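# Mount sandpaper strip onto a hand sander

## Task

Put the sandpaper strip on the hand sander. Both ends must be held under the sander's clamps, and the paper must sit straight and tight against the sander's base on every side.

## Robot and tools

Robot: two arms, each with a five-finger hand. left_arm carries a left hand and right_arm a right hand. Base poses in the scene frame: left_arm (-0.057, +0.463, 0) m, quat_wxyz (+1.000, 0, 0, +0.012); right_arm (+0.034, -0.319, 0) m, quat_wxyz (+1.000, 0, 0, 0). Scene frame: origin at table-top height, halfway between the nominal bases, +z up, +x out over the table, left_arm toward +y. Arm names do not match image sides.

Frames: reported hand positions (m), quaternions and velocities (m/s, rad/s) are in that arm's own base frame. Fixed cameras and the table use the scene frame. Motion offsets are along the current Hand target's own axes. Printed values may be off by a few cm.

Hand point: 0.15 m out from the wrist flange along the fingers and 0.05 m in front of the palm. +z runs along straight fingers, +y out of the palm. +x runs across the palm away from the thumb on the right hand and toward the thumb on the left hand. Straight fingertips reach 0.06 to 0.07 m past the point along +z, with their centre lines 0.06 m toward -y. A wrist bracket on the little-finger side sticks out and can collide. With fingers level, the wrist may sit up to 0.11 m (palm down) or 0.23 m (palm up) below the point and touch the table first.

The row (28 numbers, each in [-1, 1], always both arms): left_arm dx, dy, dz, rx, ry, rz, then left hand little, ring, middle, index, thumb_bend, thumb_turn, force_limit, speed; then the same 14 for right_arm. The first six of each arm are an offset from that arm's Hand target, not a pose: 1.0 equals 0.6 m of travel or 180 degrees; rx, ry, rz form a single rotation vector. The six finger numbers are absolute targets: +1 open/straight, -1 closed; thumb_turn +1 puts the thumb beside the palm, -1 in front of it. force_limit maps -1..+1 to about 0..10 N at the fingertip (0..15 N for the two thumb motors). speed rises from nearly 0 at -1 to full at +0.48 and stays full to +1; full speed crosses the whole range in 0.49 s. No value means "unchanged": to keep a hand as is, resend the eight numbers of its last executed row, or, if none yet, its hand_measured six plus hand_force_limit and hand_speed. To re-command an arm's Hand target without moving it, send six zeros.

Tools:
- execute_actions(actions, cameras): actions is a list of actions; each action is up to 15 rows at 1/30 s per row, the last row repeated if fewer. Every row counts from the Hand target at the action's start, so a repeated offset moves further. Orientation is clipped to within 32 degrees of the measured one each step. Images return only for an empty list or when cameras are named.
- move(target, speed, blend, stop_force, zero, blocking, cameras): straight-line path per arm. target is one 28-number row or up to 15 rows, all offsets counted from the same starting Hand targets. speed in m/s, 0.002 to 3.6 (default 0.25; turning limited to twice that in rad/s); one value or one per target. blend in m rounds corners in a list. stop_force in N, 3 to 120, ends an arm's path when its wrist sensor feels that much push against the motion; unreliable while the hand turns; omit it when backing off a contact. zero (default true) rezeroes before the move. blocking=false returns after about 0.5 s and cannot go with stop_force. Paths last 0.5 to 10 s and do not avoid obstacles. The result adds a "move:" line: done, off_target, moving, held or fault, plus limits such as limits=paced (pose clipped) or limits=held (steps withheld).
- wait(seconds 0 to 10), stop() brakes a running move, zoom_image(camera, region [x0, y0, x1, y1], at most 504 by 504 px of the latest image), show_instructions() shows reference images, zero_wrist_force(arm: left_arm or right_arm), finished_scene(scene=1) ends irreversibly.

Cameras: cam_high, cam_low, cam_end_a, cam_end_b, cam_far (896x504), cam_left_wrist, cam_right_wrist (672x504, fisheye).

Results: end_effector_position, end_effector_quat_wxyz, velocities; Hand target (last commanded pose after clipping; the hand often rests a little short, and the next command asks again); Joint positions and torques (torques include arm weight, positive toward larger angle); hand_measured, hand_stopped_by (moving, target, force, stalled, fault), hand_load_n (positive when pushed open; near 0 after losing a grip), hand_force_limit, hand_speed; Wrist force and Wrist torque in end-effector axes plus a peak line; "within noise" when joints are still.

Gripping: with thumb in front, the hand holds things about 0.035 to 0.065 m thick, handles to 0.025 m. For a soft grip close at speed -0.94 or lower. To squeeze harder raise force_limit and send a more closed target; to loosen send a more open one.

Avoid: the arms are stiff, so pressing even slightly past a firm surface can fault. Torque limits 138 N m (shoulder, elbow) and 25.7 N m (wrists); about 150 N ±25 on any part stops the arm for 10 s. Motors heat when loaded or stretched (MOTOR HOT at 70 °C, brake at 85 °C). Keep paths away from an arm's own base. Never let the hands or arms press each other or fingers close on the other hand. Do not drop parts, release them while moving, slam or push hard, and never let anything leave the table. Joint ranges: elbow -3.142 to 3.142, others -6.283 to 6.283.

Each tool is called by a JSON object that holds its "method" and its "body".

Reference images:

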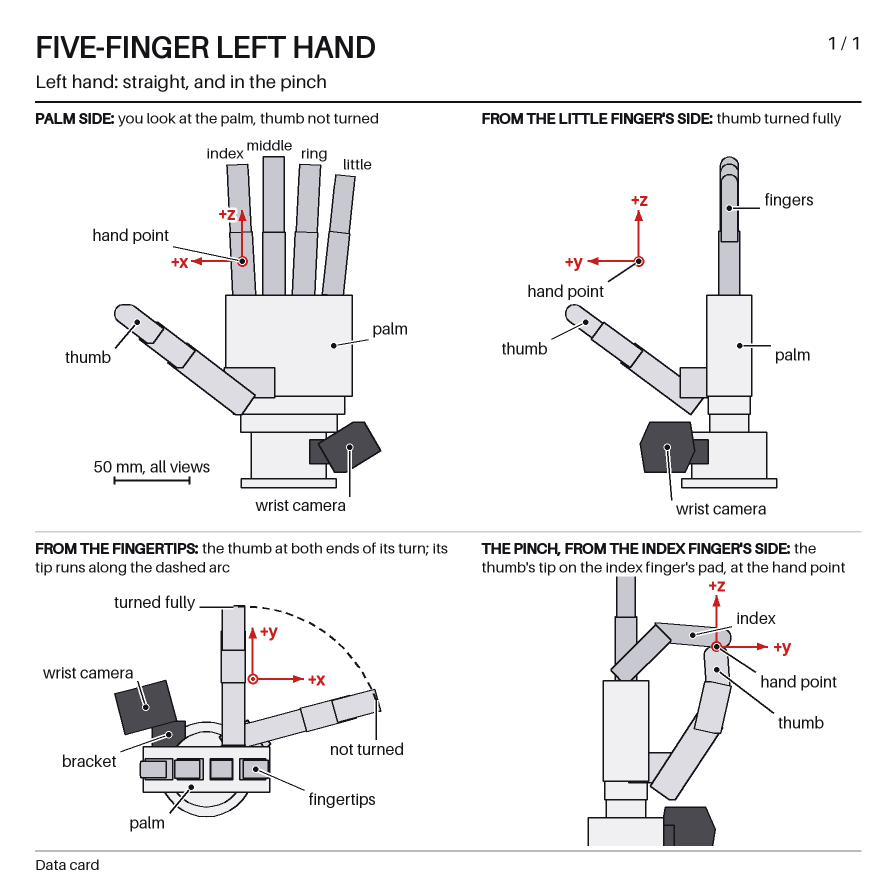

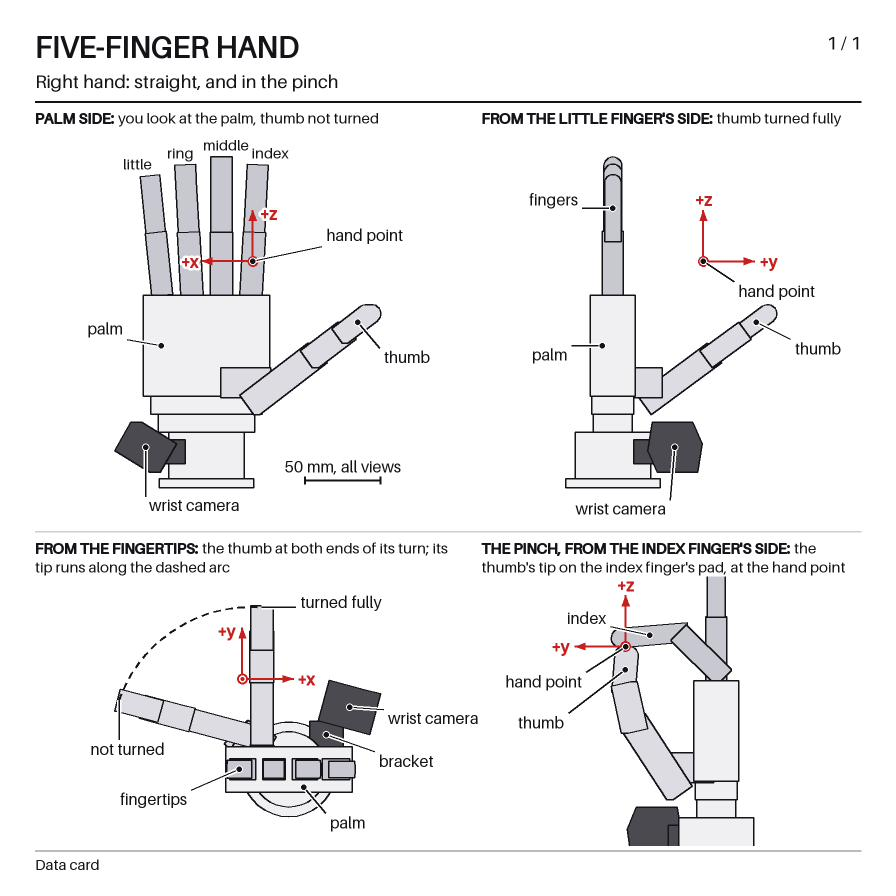

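## Session

{"method": "execute_actions", "body": {"actions": []}}

Scene clock: 0.00 s.
left_arm: end_effector_position=(+0.4685, -0.0221, +0.1387) hand_measured=(+1.000, +1.000, +1.000, +1.000, +1.000, +1.000) hand_load_n=(+0.0, +0.0, +0.0, +0.0, +0.0, +0.0) hand_stopped_by=(target, target, target, target, target, target) hand_force_limit=0.00 hand_speed=-0.80 end_effector_quat_wxyz=(+0.058, +0.685, -0.705, +0.173) | right_arm: end_effector_position=(+0.1904, +0.2294, +0.2413) hand_measured=(+1.000, +1.000, +1.000, +1.000, +1.000, +1.000) hand_load_n=(+0.0, +0.0, +0.0, +0.0, +0.0, +0.0) hand_stopped_by=(target, target, target, target, target, target) hand_force_limit=0.00 hand_speed=-0.80 end_effector_quat_wxyz=(+0.261, +0.468, +0.696, -0.477)
Joint positions: left_arm=[3.59 -2.112 -1.433 1.976 -1.203 3.618] | right_arm=[0.991 -1.012 1.766 1.92 2.013 0.879]
Joint velocities: within noise
Joint torques (N m): no reading
Wrist force (N): no reading
Wrist torque (N m): no reading
Wrist force, peak (N): no reading
Hand target: left_arm +0.4685, -0.0221, +0.1387; +0.058, +0.685, -0.705, +0.173 | right_arm +0.1904, +0.2294, +0.2413; +0.261, +0.468, +0.696, -0.477

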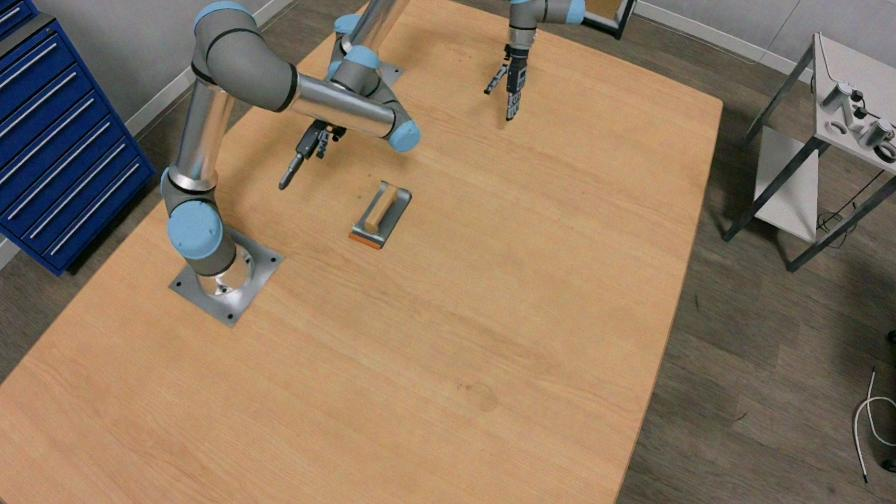

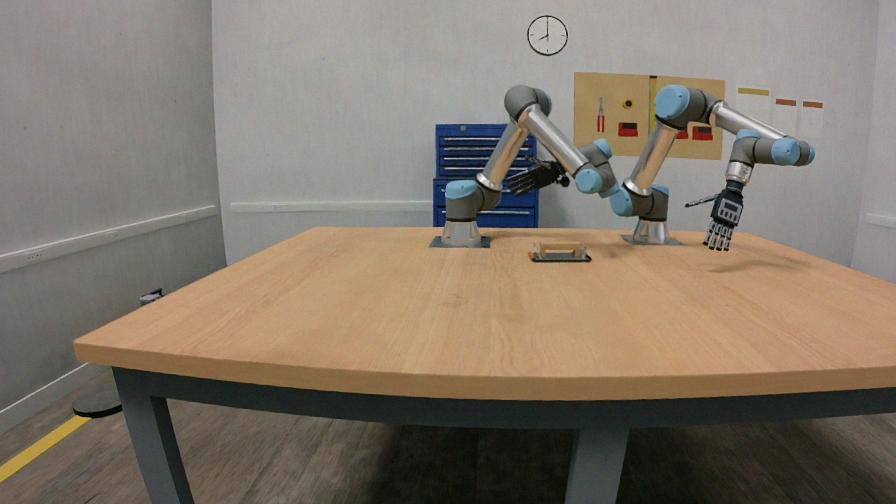

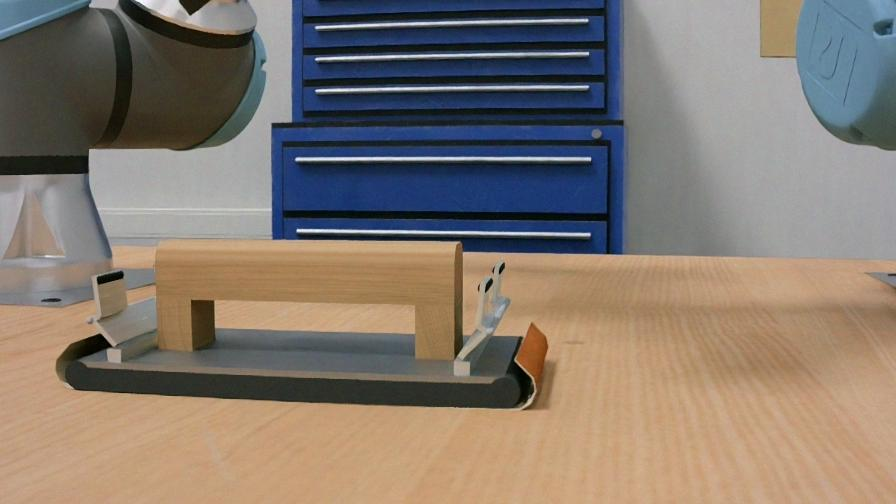

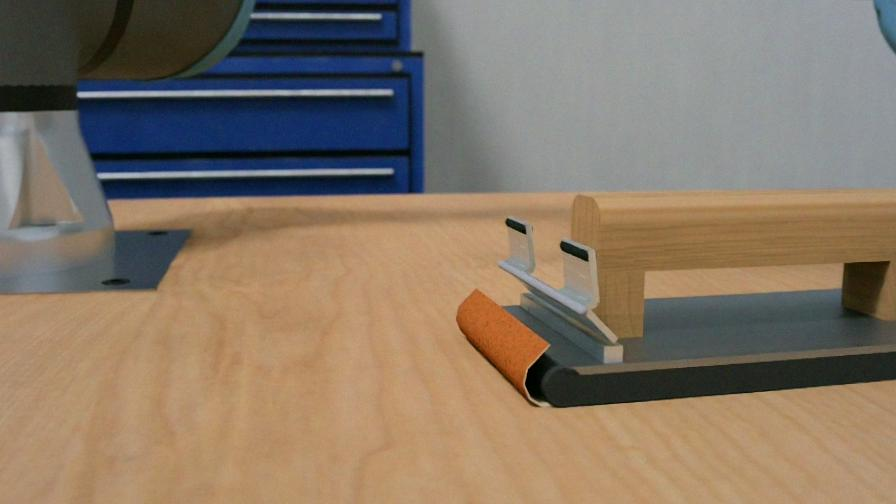

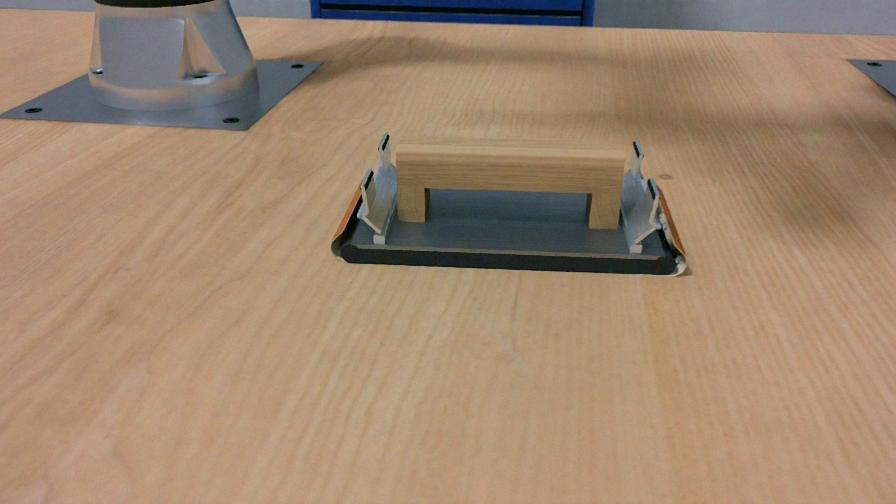

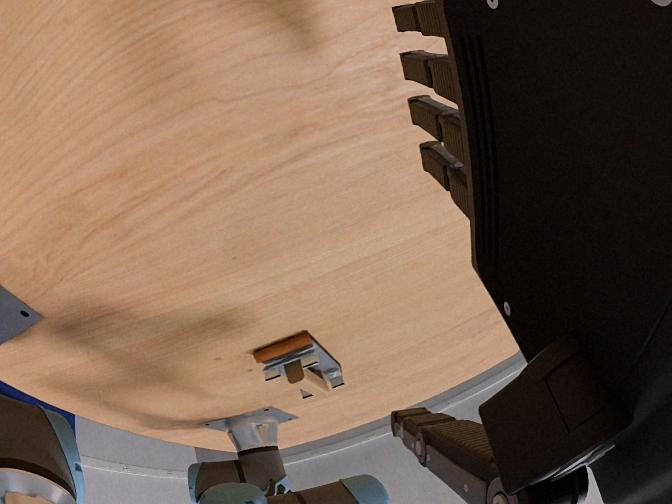

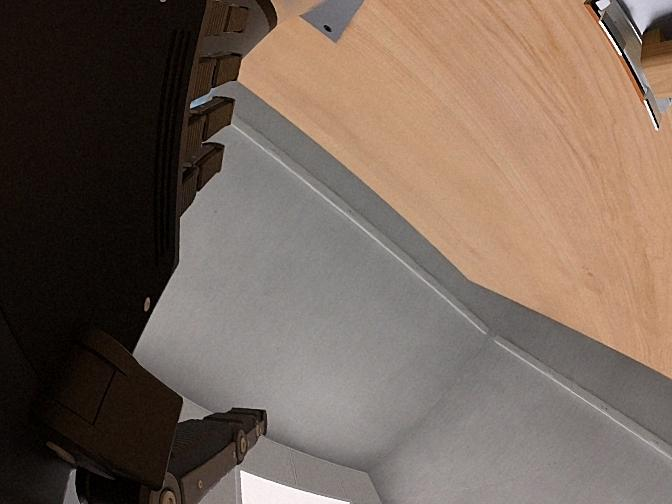

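{"method": "zoom_image", "body": {"camera": "cam_far", "region": [300, 110, 720, 300]}}

{"method": "zoom_image", "body": {"camera": "cam_end_a", "region": [400, 230, 600, 430]}}

{"method": "zoom_image", "body": {"camera": "cam_end_a", "region": [30, 230, 230, 430]}}

{"method": "zoom_image", "body": {"camera": "cam_end_b", "region": [430, 190, 680, 430]}}

{"method": "zoom_image", "body": {"camera": "cam_high", "region": [320, 160, 440, 260]}}

{"method": "zoom_image", "body": {"camera": "cam_left_wrist", "region": [180, 290, 400, 460]}}

Scaled by 1.200 from the camera's 896x504 image, which has a finer 1280x720 frame.

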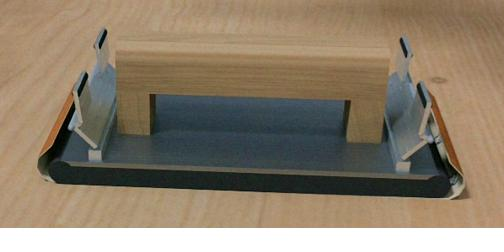

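Scaled by 2.520 from the camera's 896x504 image, which has a finer 1280x720 frame.

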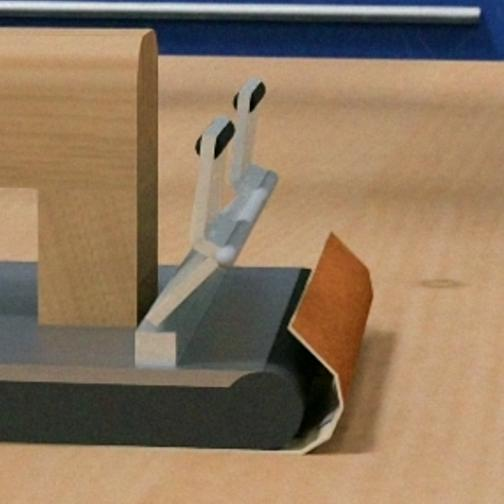

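Scaled by 2.520 from the camera's 896x504 image, which has a finer 1280x720 frame.

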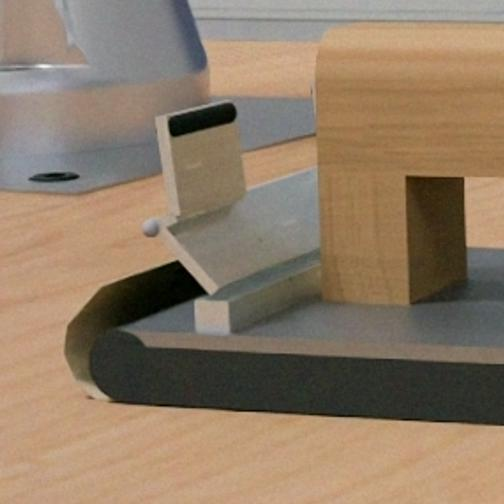

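Scaled by 2.016 from the camera's 896x504 image, which has a finer 1280x720 frame.

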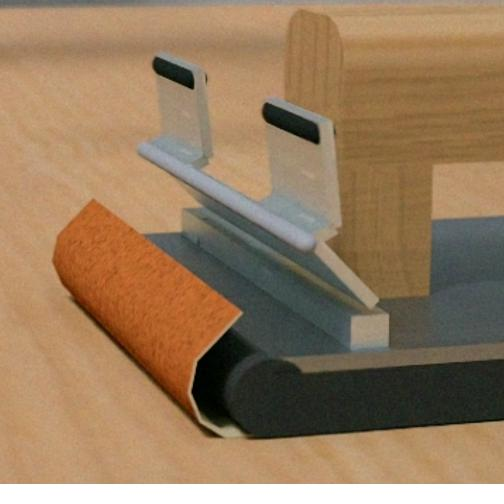

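Scaled by 4.200 from the camera's 896x504 image, which has a finer 1280x720 frame.

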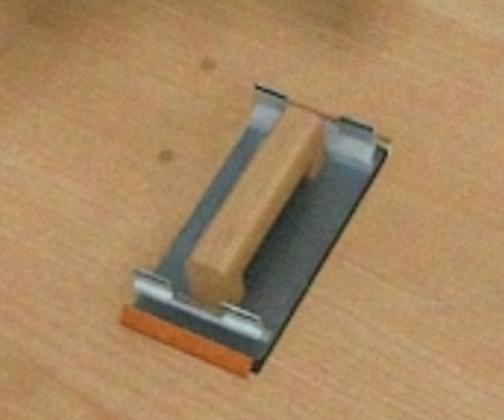

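Scaled by 2.291 from the camera's 672x504 image, which has a finer 960x720 frame.

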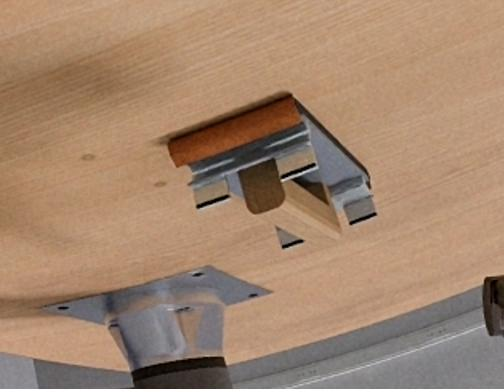

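{"method": "move", "body": {"target": [[0.330, 0.062, -0.186, -0.0867, 0.0111, -0.5196, 1, 1, 1, 1, 1, 1, 0, -0.8, -0.18, 0.067, 0.13, -0.484, 0.282, -0.29, 1, 1, 1, 1, 1, 1, 0, -0.8]], "speed": 0.3, "cameras": ["all"]}}

Scene clock: 112.33 s.
left_arm: end_effector_position=(+0.4038, -0.1733, +0.2998) hand_measured=(+1.000, +1.000, +1.000, +1.000, +1.000, +1.000) hand_load_n=(+0.0, +0.0, +0.5, +0.0, +0.0, +0.0) hand_stopped_by=(target, target, target, target, target, target) hand_force_limit=0.00 hand_speed=-0.80 end_effector_quat_wxyz=(+0.259, +0.966, +0.001, +0.001) | right_arm: end_effector_position=(+0.2660, +0.1193, +0.2801) hand_measured=(+1.000, +1.000, +1.000, +1.000, +1.000, +1.000) hand_load_n=(+0.0, +0.0, +0.0, +0.0, +0.0, +0.0) hand_stopped_by=(target, target, target, target, target, target) hand_force_limit=0.00 hand_speed=-0.80 end_effector_quat_wxyz=(+0.000, +0.000, +0.966, +0.260)
Joint positions: left_arm=[3.518 -1.738 -1.703 1.663 -1.086 1.997] | right_arm=[-0.825 -1.727 2.133 1.567 1.224 -2.467]
Joint torques (N m): left_arm=[-7.01 29 6.22 -4.35 1.68 -1.97] | right_arm=[-12.25 2.72 -4.04 5.39 -2.36 -1.21]
Wrist force (N): left_arm=[-0.3 -0.4 0.9] | right_arm=[3.2 1.3 -0.7]
Wrist torque (N m): left_arm=[-0.07 0.11 -0.02] | right_arm=[0.22 -0.33 0.40]
Wrist force, peak (N): left_arm=[-0.1 -0.6 1.0] | right_arm=[3.3 1.3 -1.1]
Hand target: left_arm +0.4038, -0.1734, +0.2998; +0.259, +0.966, +0.001, +0.001 | right_arm +0.2660, +0.1192, +0.2801; +0.000, +0.000, +0.966, +0.260
Off the commanded pose: left_arm 0.000 m, 0 deg | right_arm 0.000 m, 0 deg.
move: done

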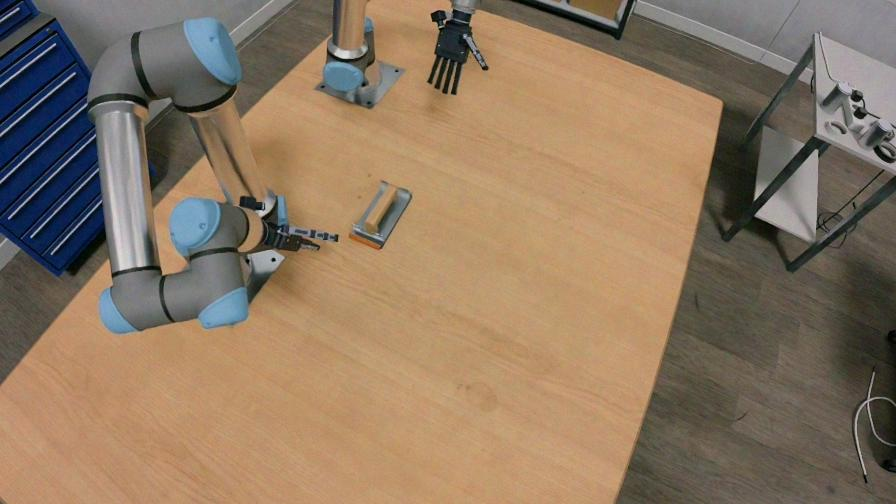

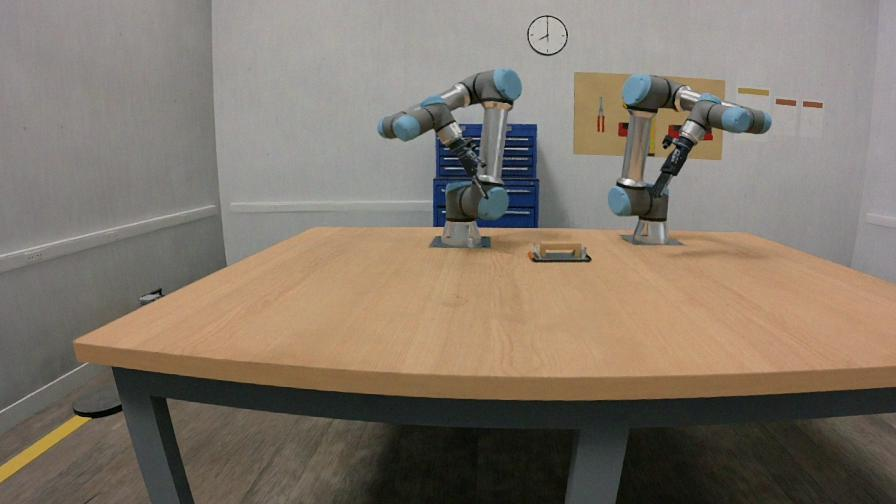

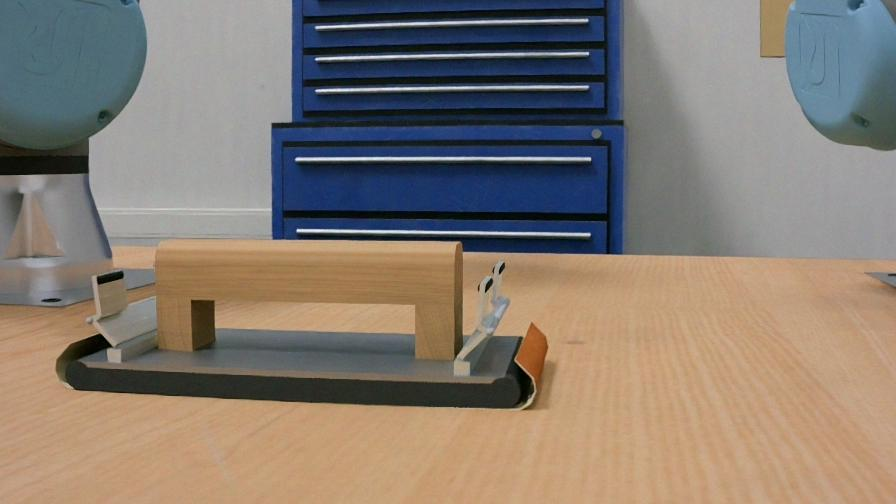

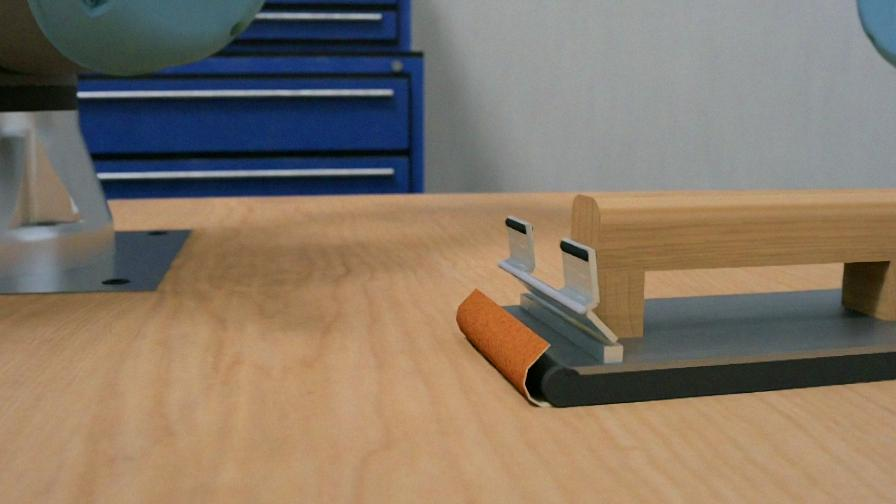

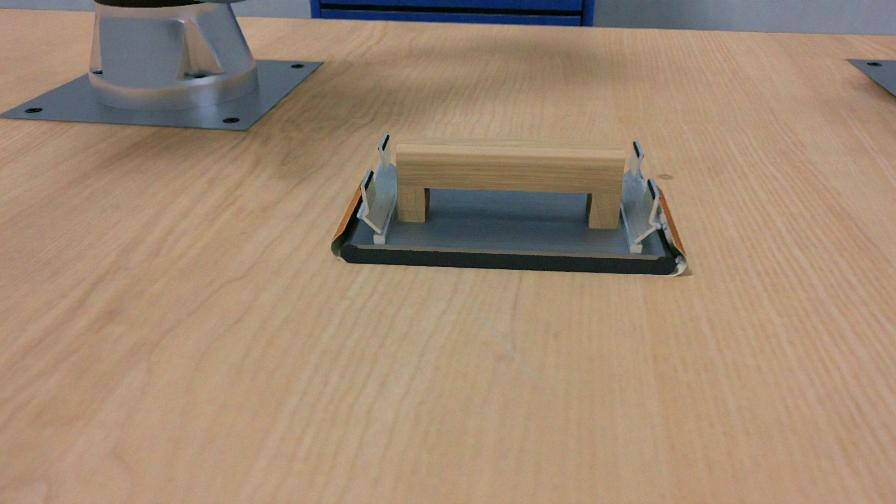

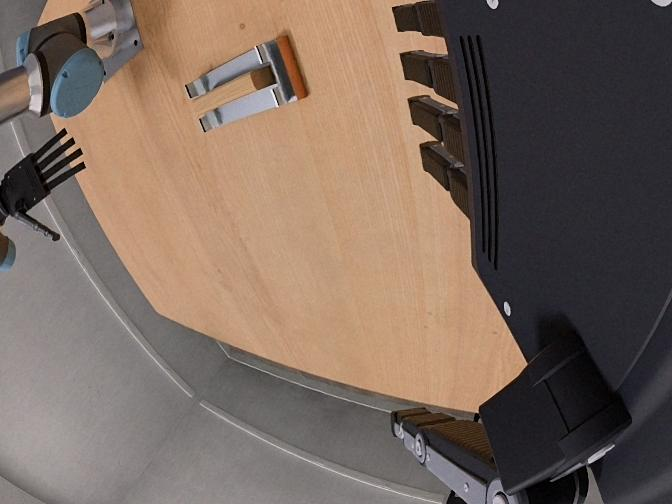

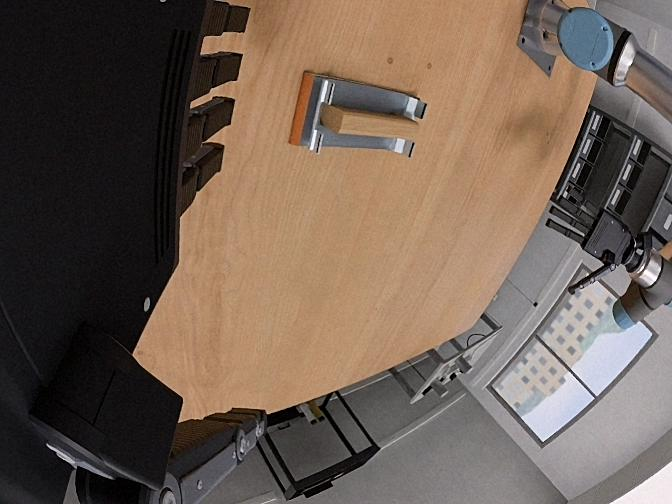

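{"method": "move", "body": {"target": [[0.0578, 0.1662, 0.3153, 0, 0, 0, 1, 1, 1, 1, 1, 1, 0, -0.8, -0.1167, 0.0517, 0.2107, 0, 0, 0, 1, 1, 1, 1, 1, 1, 0, -0.8]], "speed": 0.2, "cameras": ["all"]}}

Scene clock: 155.93 s.
left_arm: end_effector_position=(+0.4388, -0.3542, +0.1859) hand_measured=(+1.000, +1.000, +1.000, +1.000, +1.000, +1.000) hand_load_n=(+0.0, +0.0, +0.0, +0.0, +0.0, +0.0) hand_stopped_by=(target, target, target, target, target, target) hand_force_limit=0.00 hand_speed=-0.80 end_effector_quat_wxyz=(+0.259, +0.966, +0.001, +0.001) | right_arm: end_effector_position=(+0.3359, +0.2095, +0.1863) hand_measured=(+1.000, +1.000, +1.000, +1.000, +1.000, +1.000) hand_load_n=(+0.0, +0.0, +0.0, +0.0, +0.0, +0.0) hand_stopped_by=(target, target, target, target, target, target) hand_force_limit=0.00 hand_speed=-0.80 end_effector_quat_wxyz=(+0.000, +0.000, +0.966, +0.260)
Joint positions: left_arm=[3.037 -1.985 -1.612 2.089 -1.051 1.448] | right_arm=[-0.345 -1.437 2.065 1.138 1.079 -1.965]
Joint torques (N m): left_arm=[-7.82 22.59 24.9 -0.9 -0.7 -2] | right_arm=[11.94 -7.04 -26.66 0.38 -2.63 1.85]
Wrist force (N): left_arm=[-0.4 -0.3 1.0] | right_arm=[3.1 1.4 -0.8]
Wrist torque (N m): left_arm=[-0.06 0.12 -0.01] | right_arm=[0.19 -0.32 0.18]
Wrist force, peak (N): left_arm=[-0.6 0.0 1.7] | right_arm=[3.4 2.1 -0.2]
Hand target: left_arm +0.4389, -0.3542, +0.1859; +0.259, +0.966, +0.001, +0.001 | right_arm +0.3359, +0.2096, +0.1863; +0.000, +0.000, +0.966, +0.260
Off the commanded pose: left_arm 0.000 m, 0 deg | right_arm 0.000 m, 0 deg.
move: done

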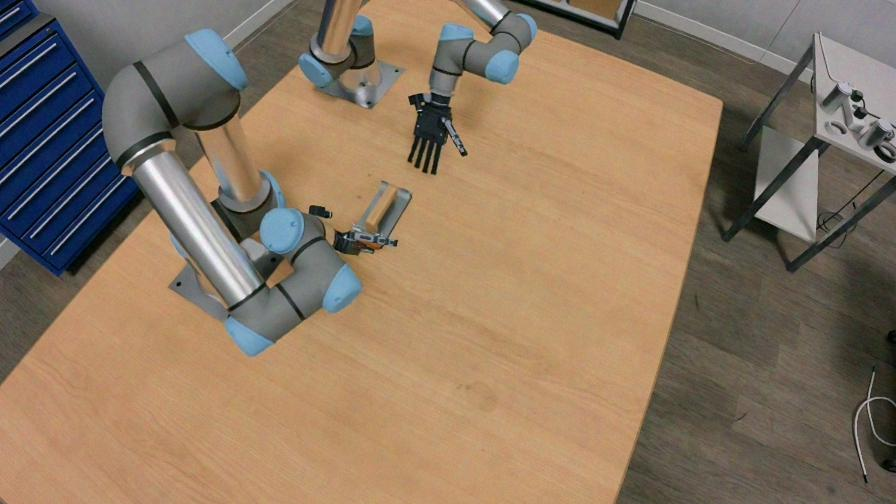

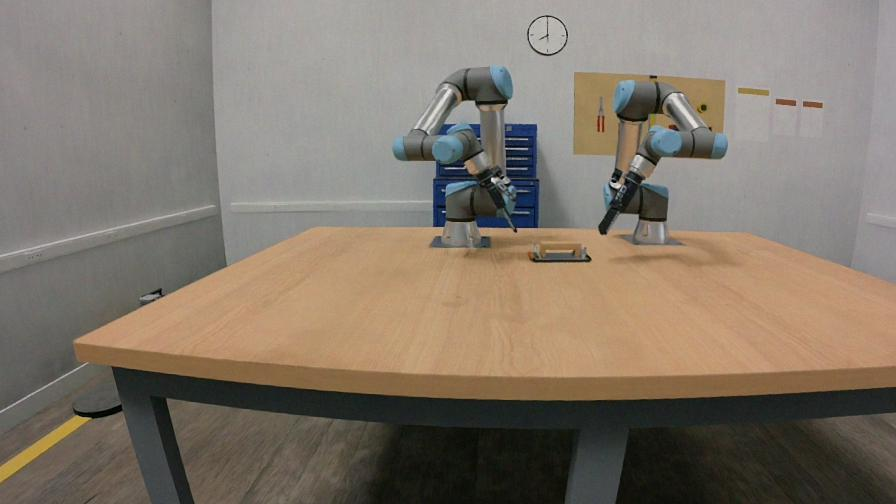

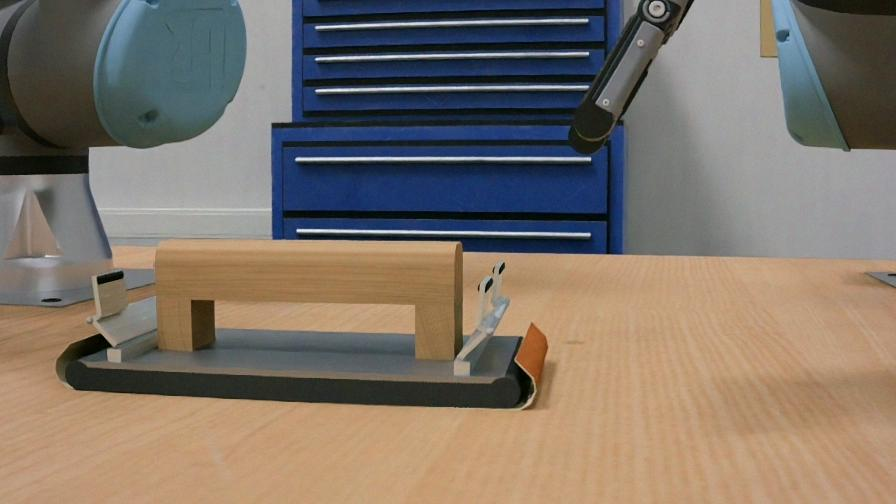

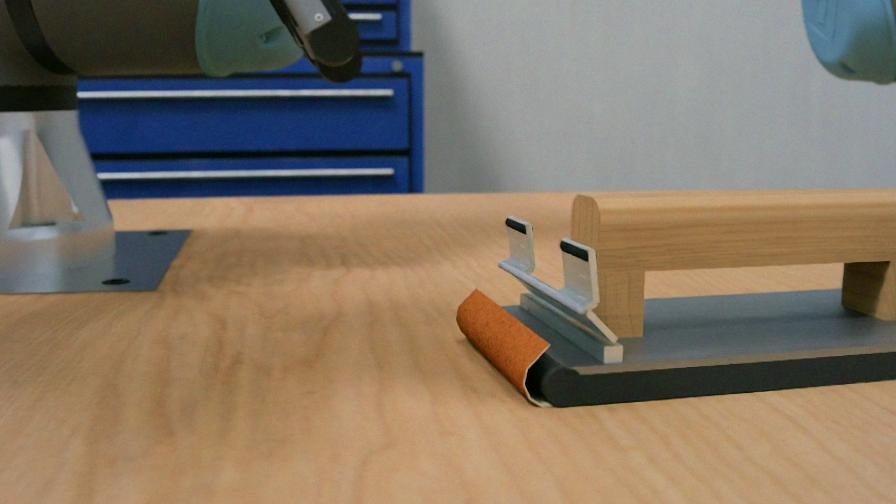

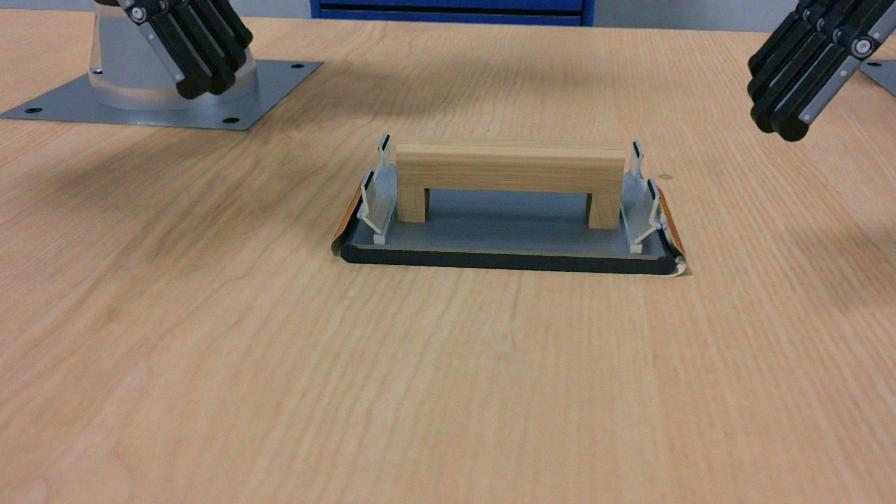

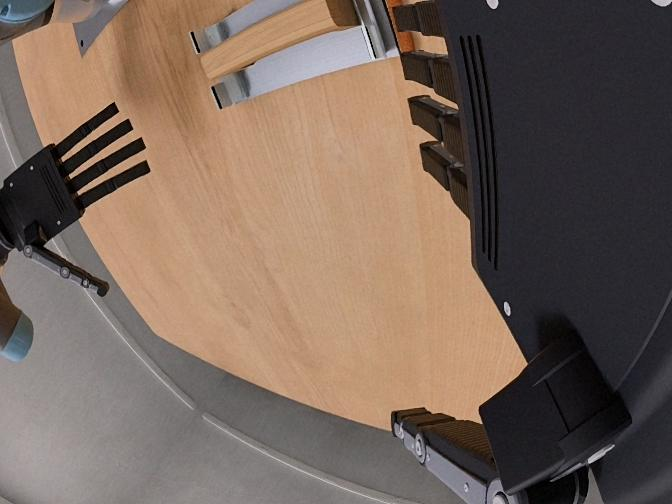

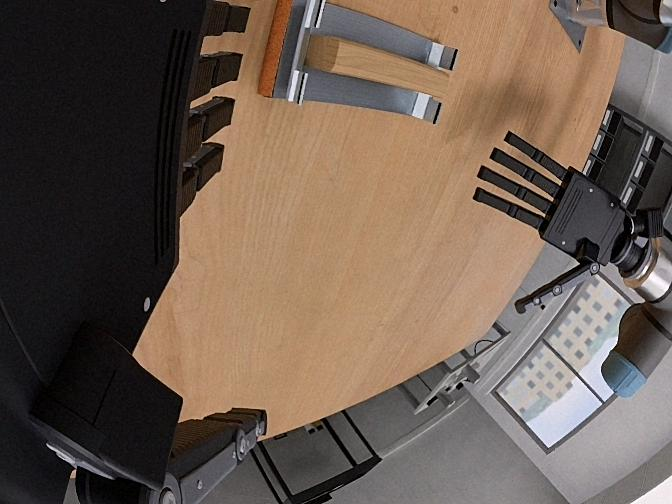

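{"method": "zoom_image", "body": {"camera": "cam_right_wrist", "region": [170, 0, 490, 240]}}

{"method": "zoom_image", "body": {"camera": "cam_high", "region": [300, 80, 500, 280]}}

{"method": "zoom_image", "body": {"camera": "cam_left_wrist", "region": [170, 0, 490, 240]}}

{"method": "zoom_image", "body": {"camera": "cam_far", "region": [100, 0, 600, 300]}}

Scaled by 1.575 from the camera's 672x504 image, which has a finer 960x720 frame.

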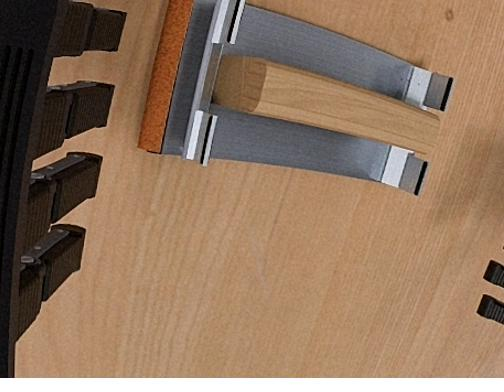

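Scaled by 2.520 from the camera's 896x504 image, which has a finer 1280x720 frame.

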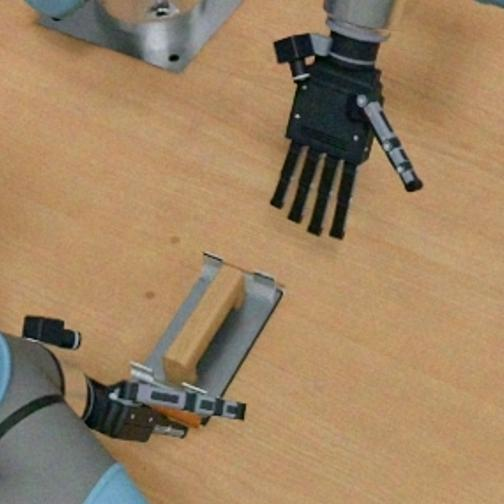

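Scaled by 1.575 from the camera's 672x504 image, which has a finer 960x720 frame.

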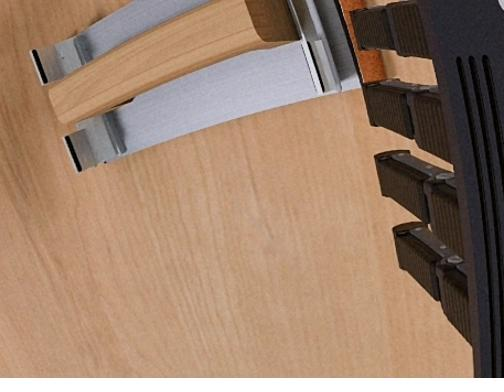

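Scaled by 1.008 from the camera's 896x504 image, which has a finer 1280x720 frame.

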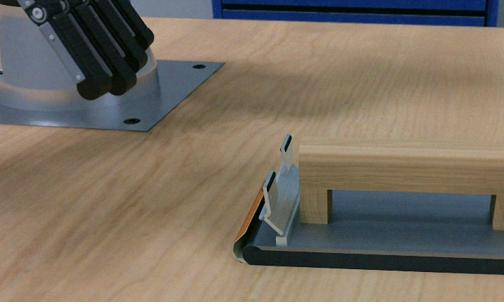

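{"method": "move", "body": {"target": [[0, 0, 0, 0, 0, 0, -1, 1, -1, 1, 1, 1, 0, -0.3, 0.04, -0.033, 0.054, -0.0556, 0, 0, -1, -1, 1, -1, 1, 1, 0, -0.3]], "speed": 0.1, "cameras": ["all"]}}

Scene clock: 279.87 s.
left_arm: end_effector_position=(+0.4389, -0.3542, +0.1859) hand_measured=(-1.000, +1.000, -1.000, +1.000, +1.000, +1.000) hand_load_n=(+0.0, +0.0, +0.0, +0.0, +0.0, +0.0) hand_stopped_by=(target, target, target, target, target, target) hand_force_limit=0.00 hand_speed=-0.30 end_effector_quat_wxyz=(+0.259, +0.966, +0.001, +0.001) | right_arm: end_effector_position=(+0.3119, +0.2087, +0.1484) hand_measured=(-1.000, -1.000, +1.000, -1.000, +1.000, +1.000) hand_load_n=(+0.0, +0.0, +0.0, +0.0, +0.0, +0.0) hand_stopped_by=(target, target, target, target, target, target) hand_force_limit=0.00 hand_speed=-0.30 end_effector_quat_wxyz=(+0.000, +0.000, +0.939, +0.343)
Joint positions: left_arm=[3.036 -1.986 -1.612 2.089 -1.051 1.447] | right_arm=[-0.489 -1.33 2.246 1.033 0.966 -2.178]
Joint torques (N m): left_arm=[-6.19 21.61 18.25 -2.54 1.67 -1.83] | right_arm=[-14.01 -5.94 2 0.63 -2.75 -1.53]
Wrist force (N): left_arm=[-0.3 -0.1 0.8] | right_arm=[2.3 2.0 -0.3]
Wrist torque (N m): left_arm=[-0.01 0.09 -0.01] | right_arm=[0.29 -0.17 0.30]
Wrist force, peak (N): left_arm=[-0.5 -0.2 1.1] | right_arm=[3.4 1.7 -0.9]
Hand target: left_arm +0.4389, -0.3542, +0.1859; +0.259, +0.966, +0.001, +0.001 | right_arm +0.3119, +0.2087, +0.1483; +0.000, +0.000, +0.939, +0.343
Off the commanded pose: left_arm 0.000 m, 0 deg | right_arm 0.000 m, 0 deg.
move: done

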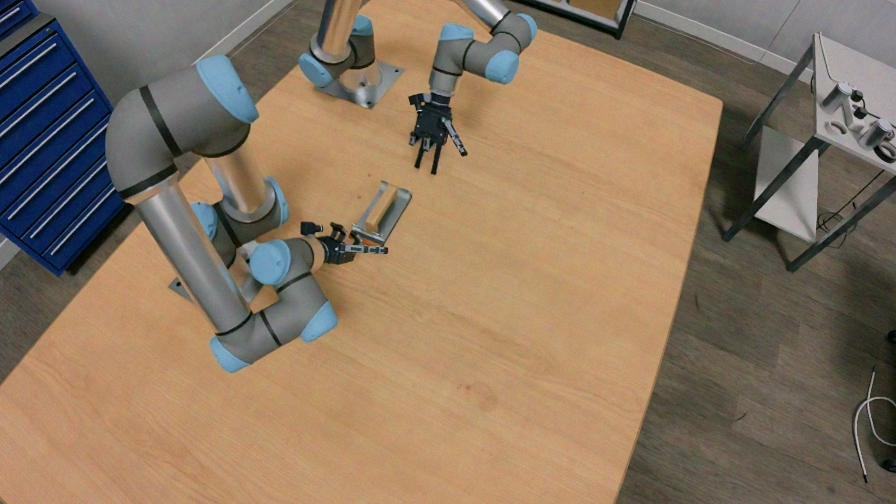

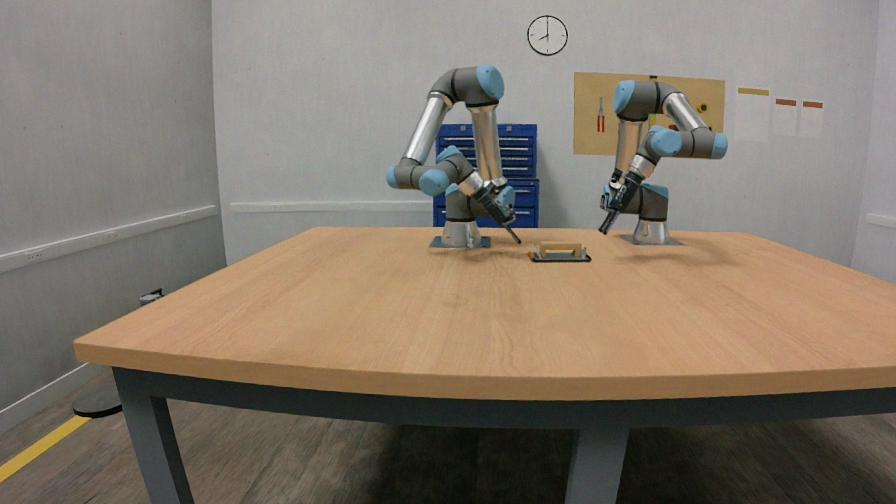

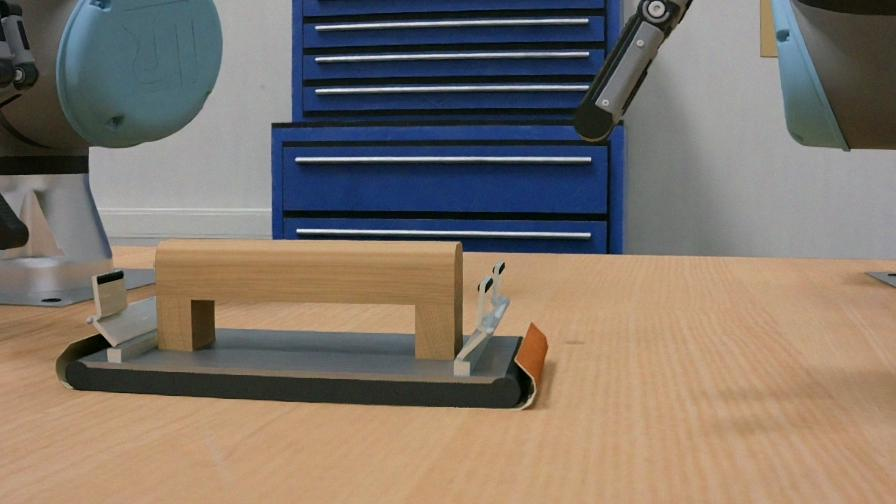

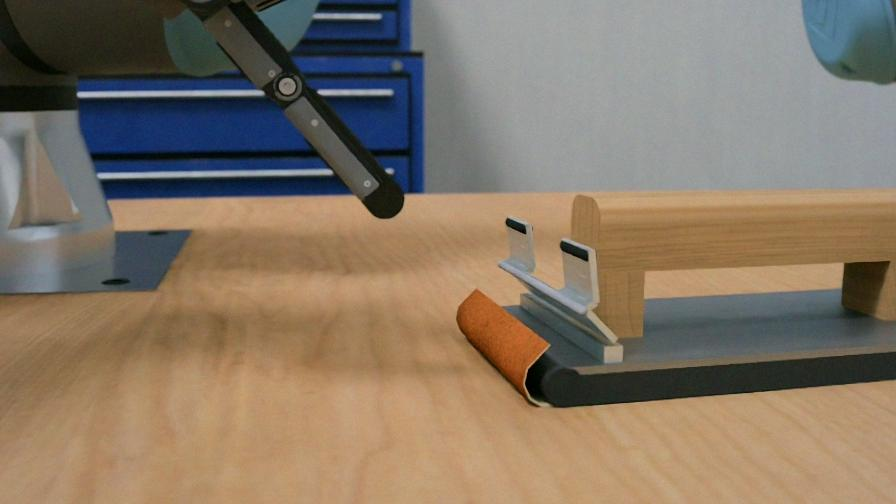

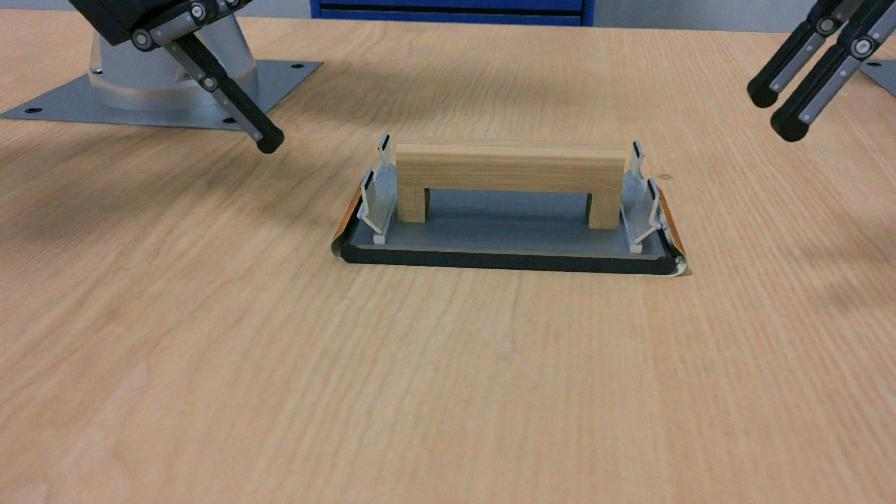

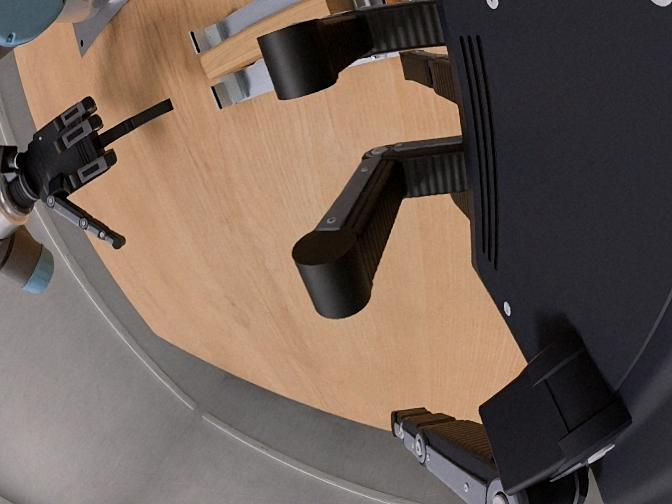

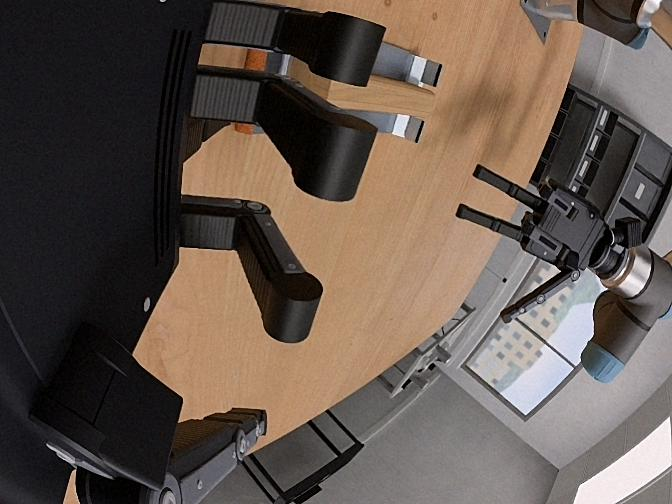

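{"method": "zoom_image", "body": {"camera": "cam_far", "region": [0, 50, 340, 150]}}

{"method": "zoom_image", "body": {"camera": "cam_far", "region": [310, 120, 710, 290]}}

{"method": "zoom_image", "body": {"camera": "cam_high", "region": [310, 170, 430, 270]}}

Scaled by 1.482 from the camera's 896x504 image, which has a finer 1280x720 frame.

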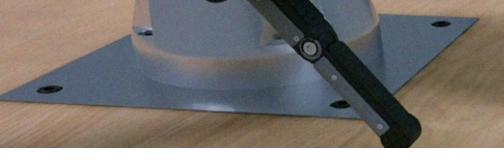

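Scaled by 1.260 from the camera's 896x504 image, which has a finer 1280x720 frame.

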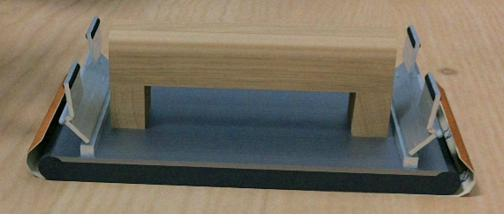

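Scaled by 4.200 from the camera's 896x504 image, which has a finer 1280x720 frame.

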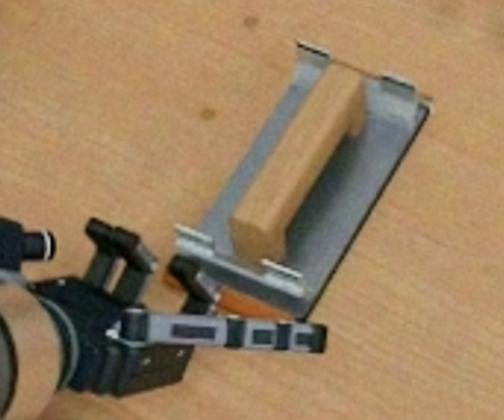

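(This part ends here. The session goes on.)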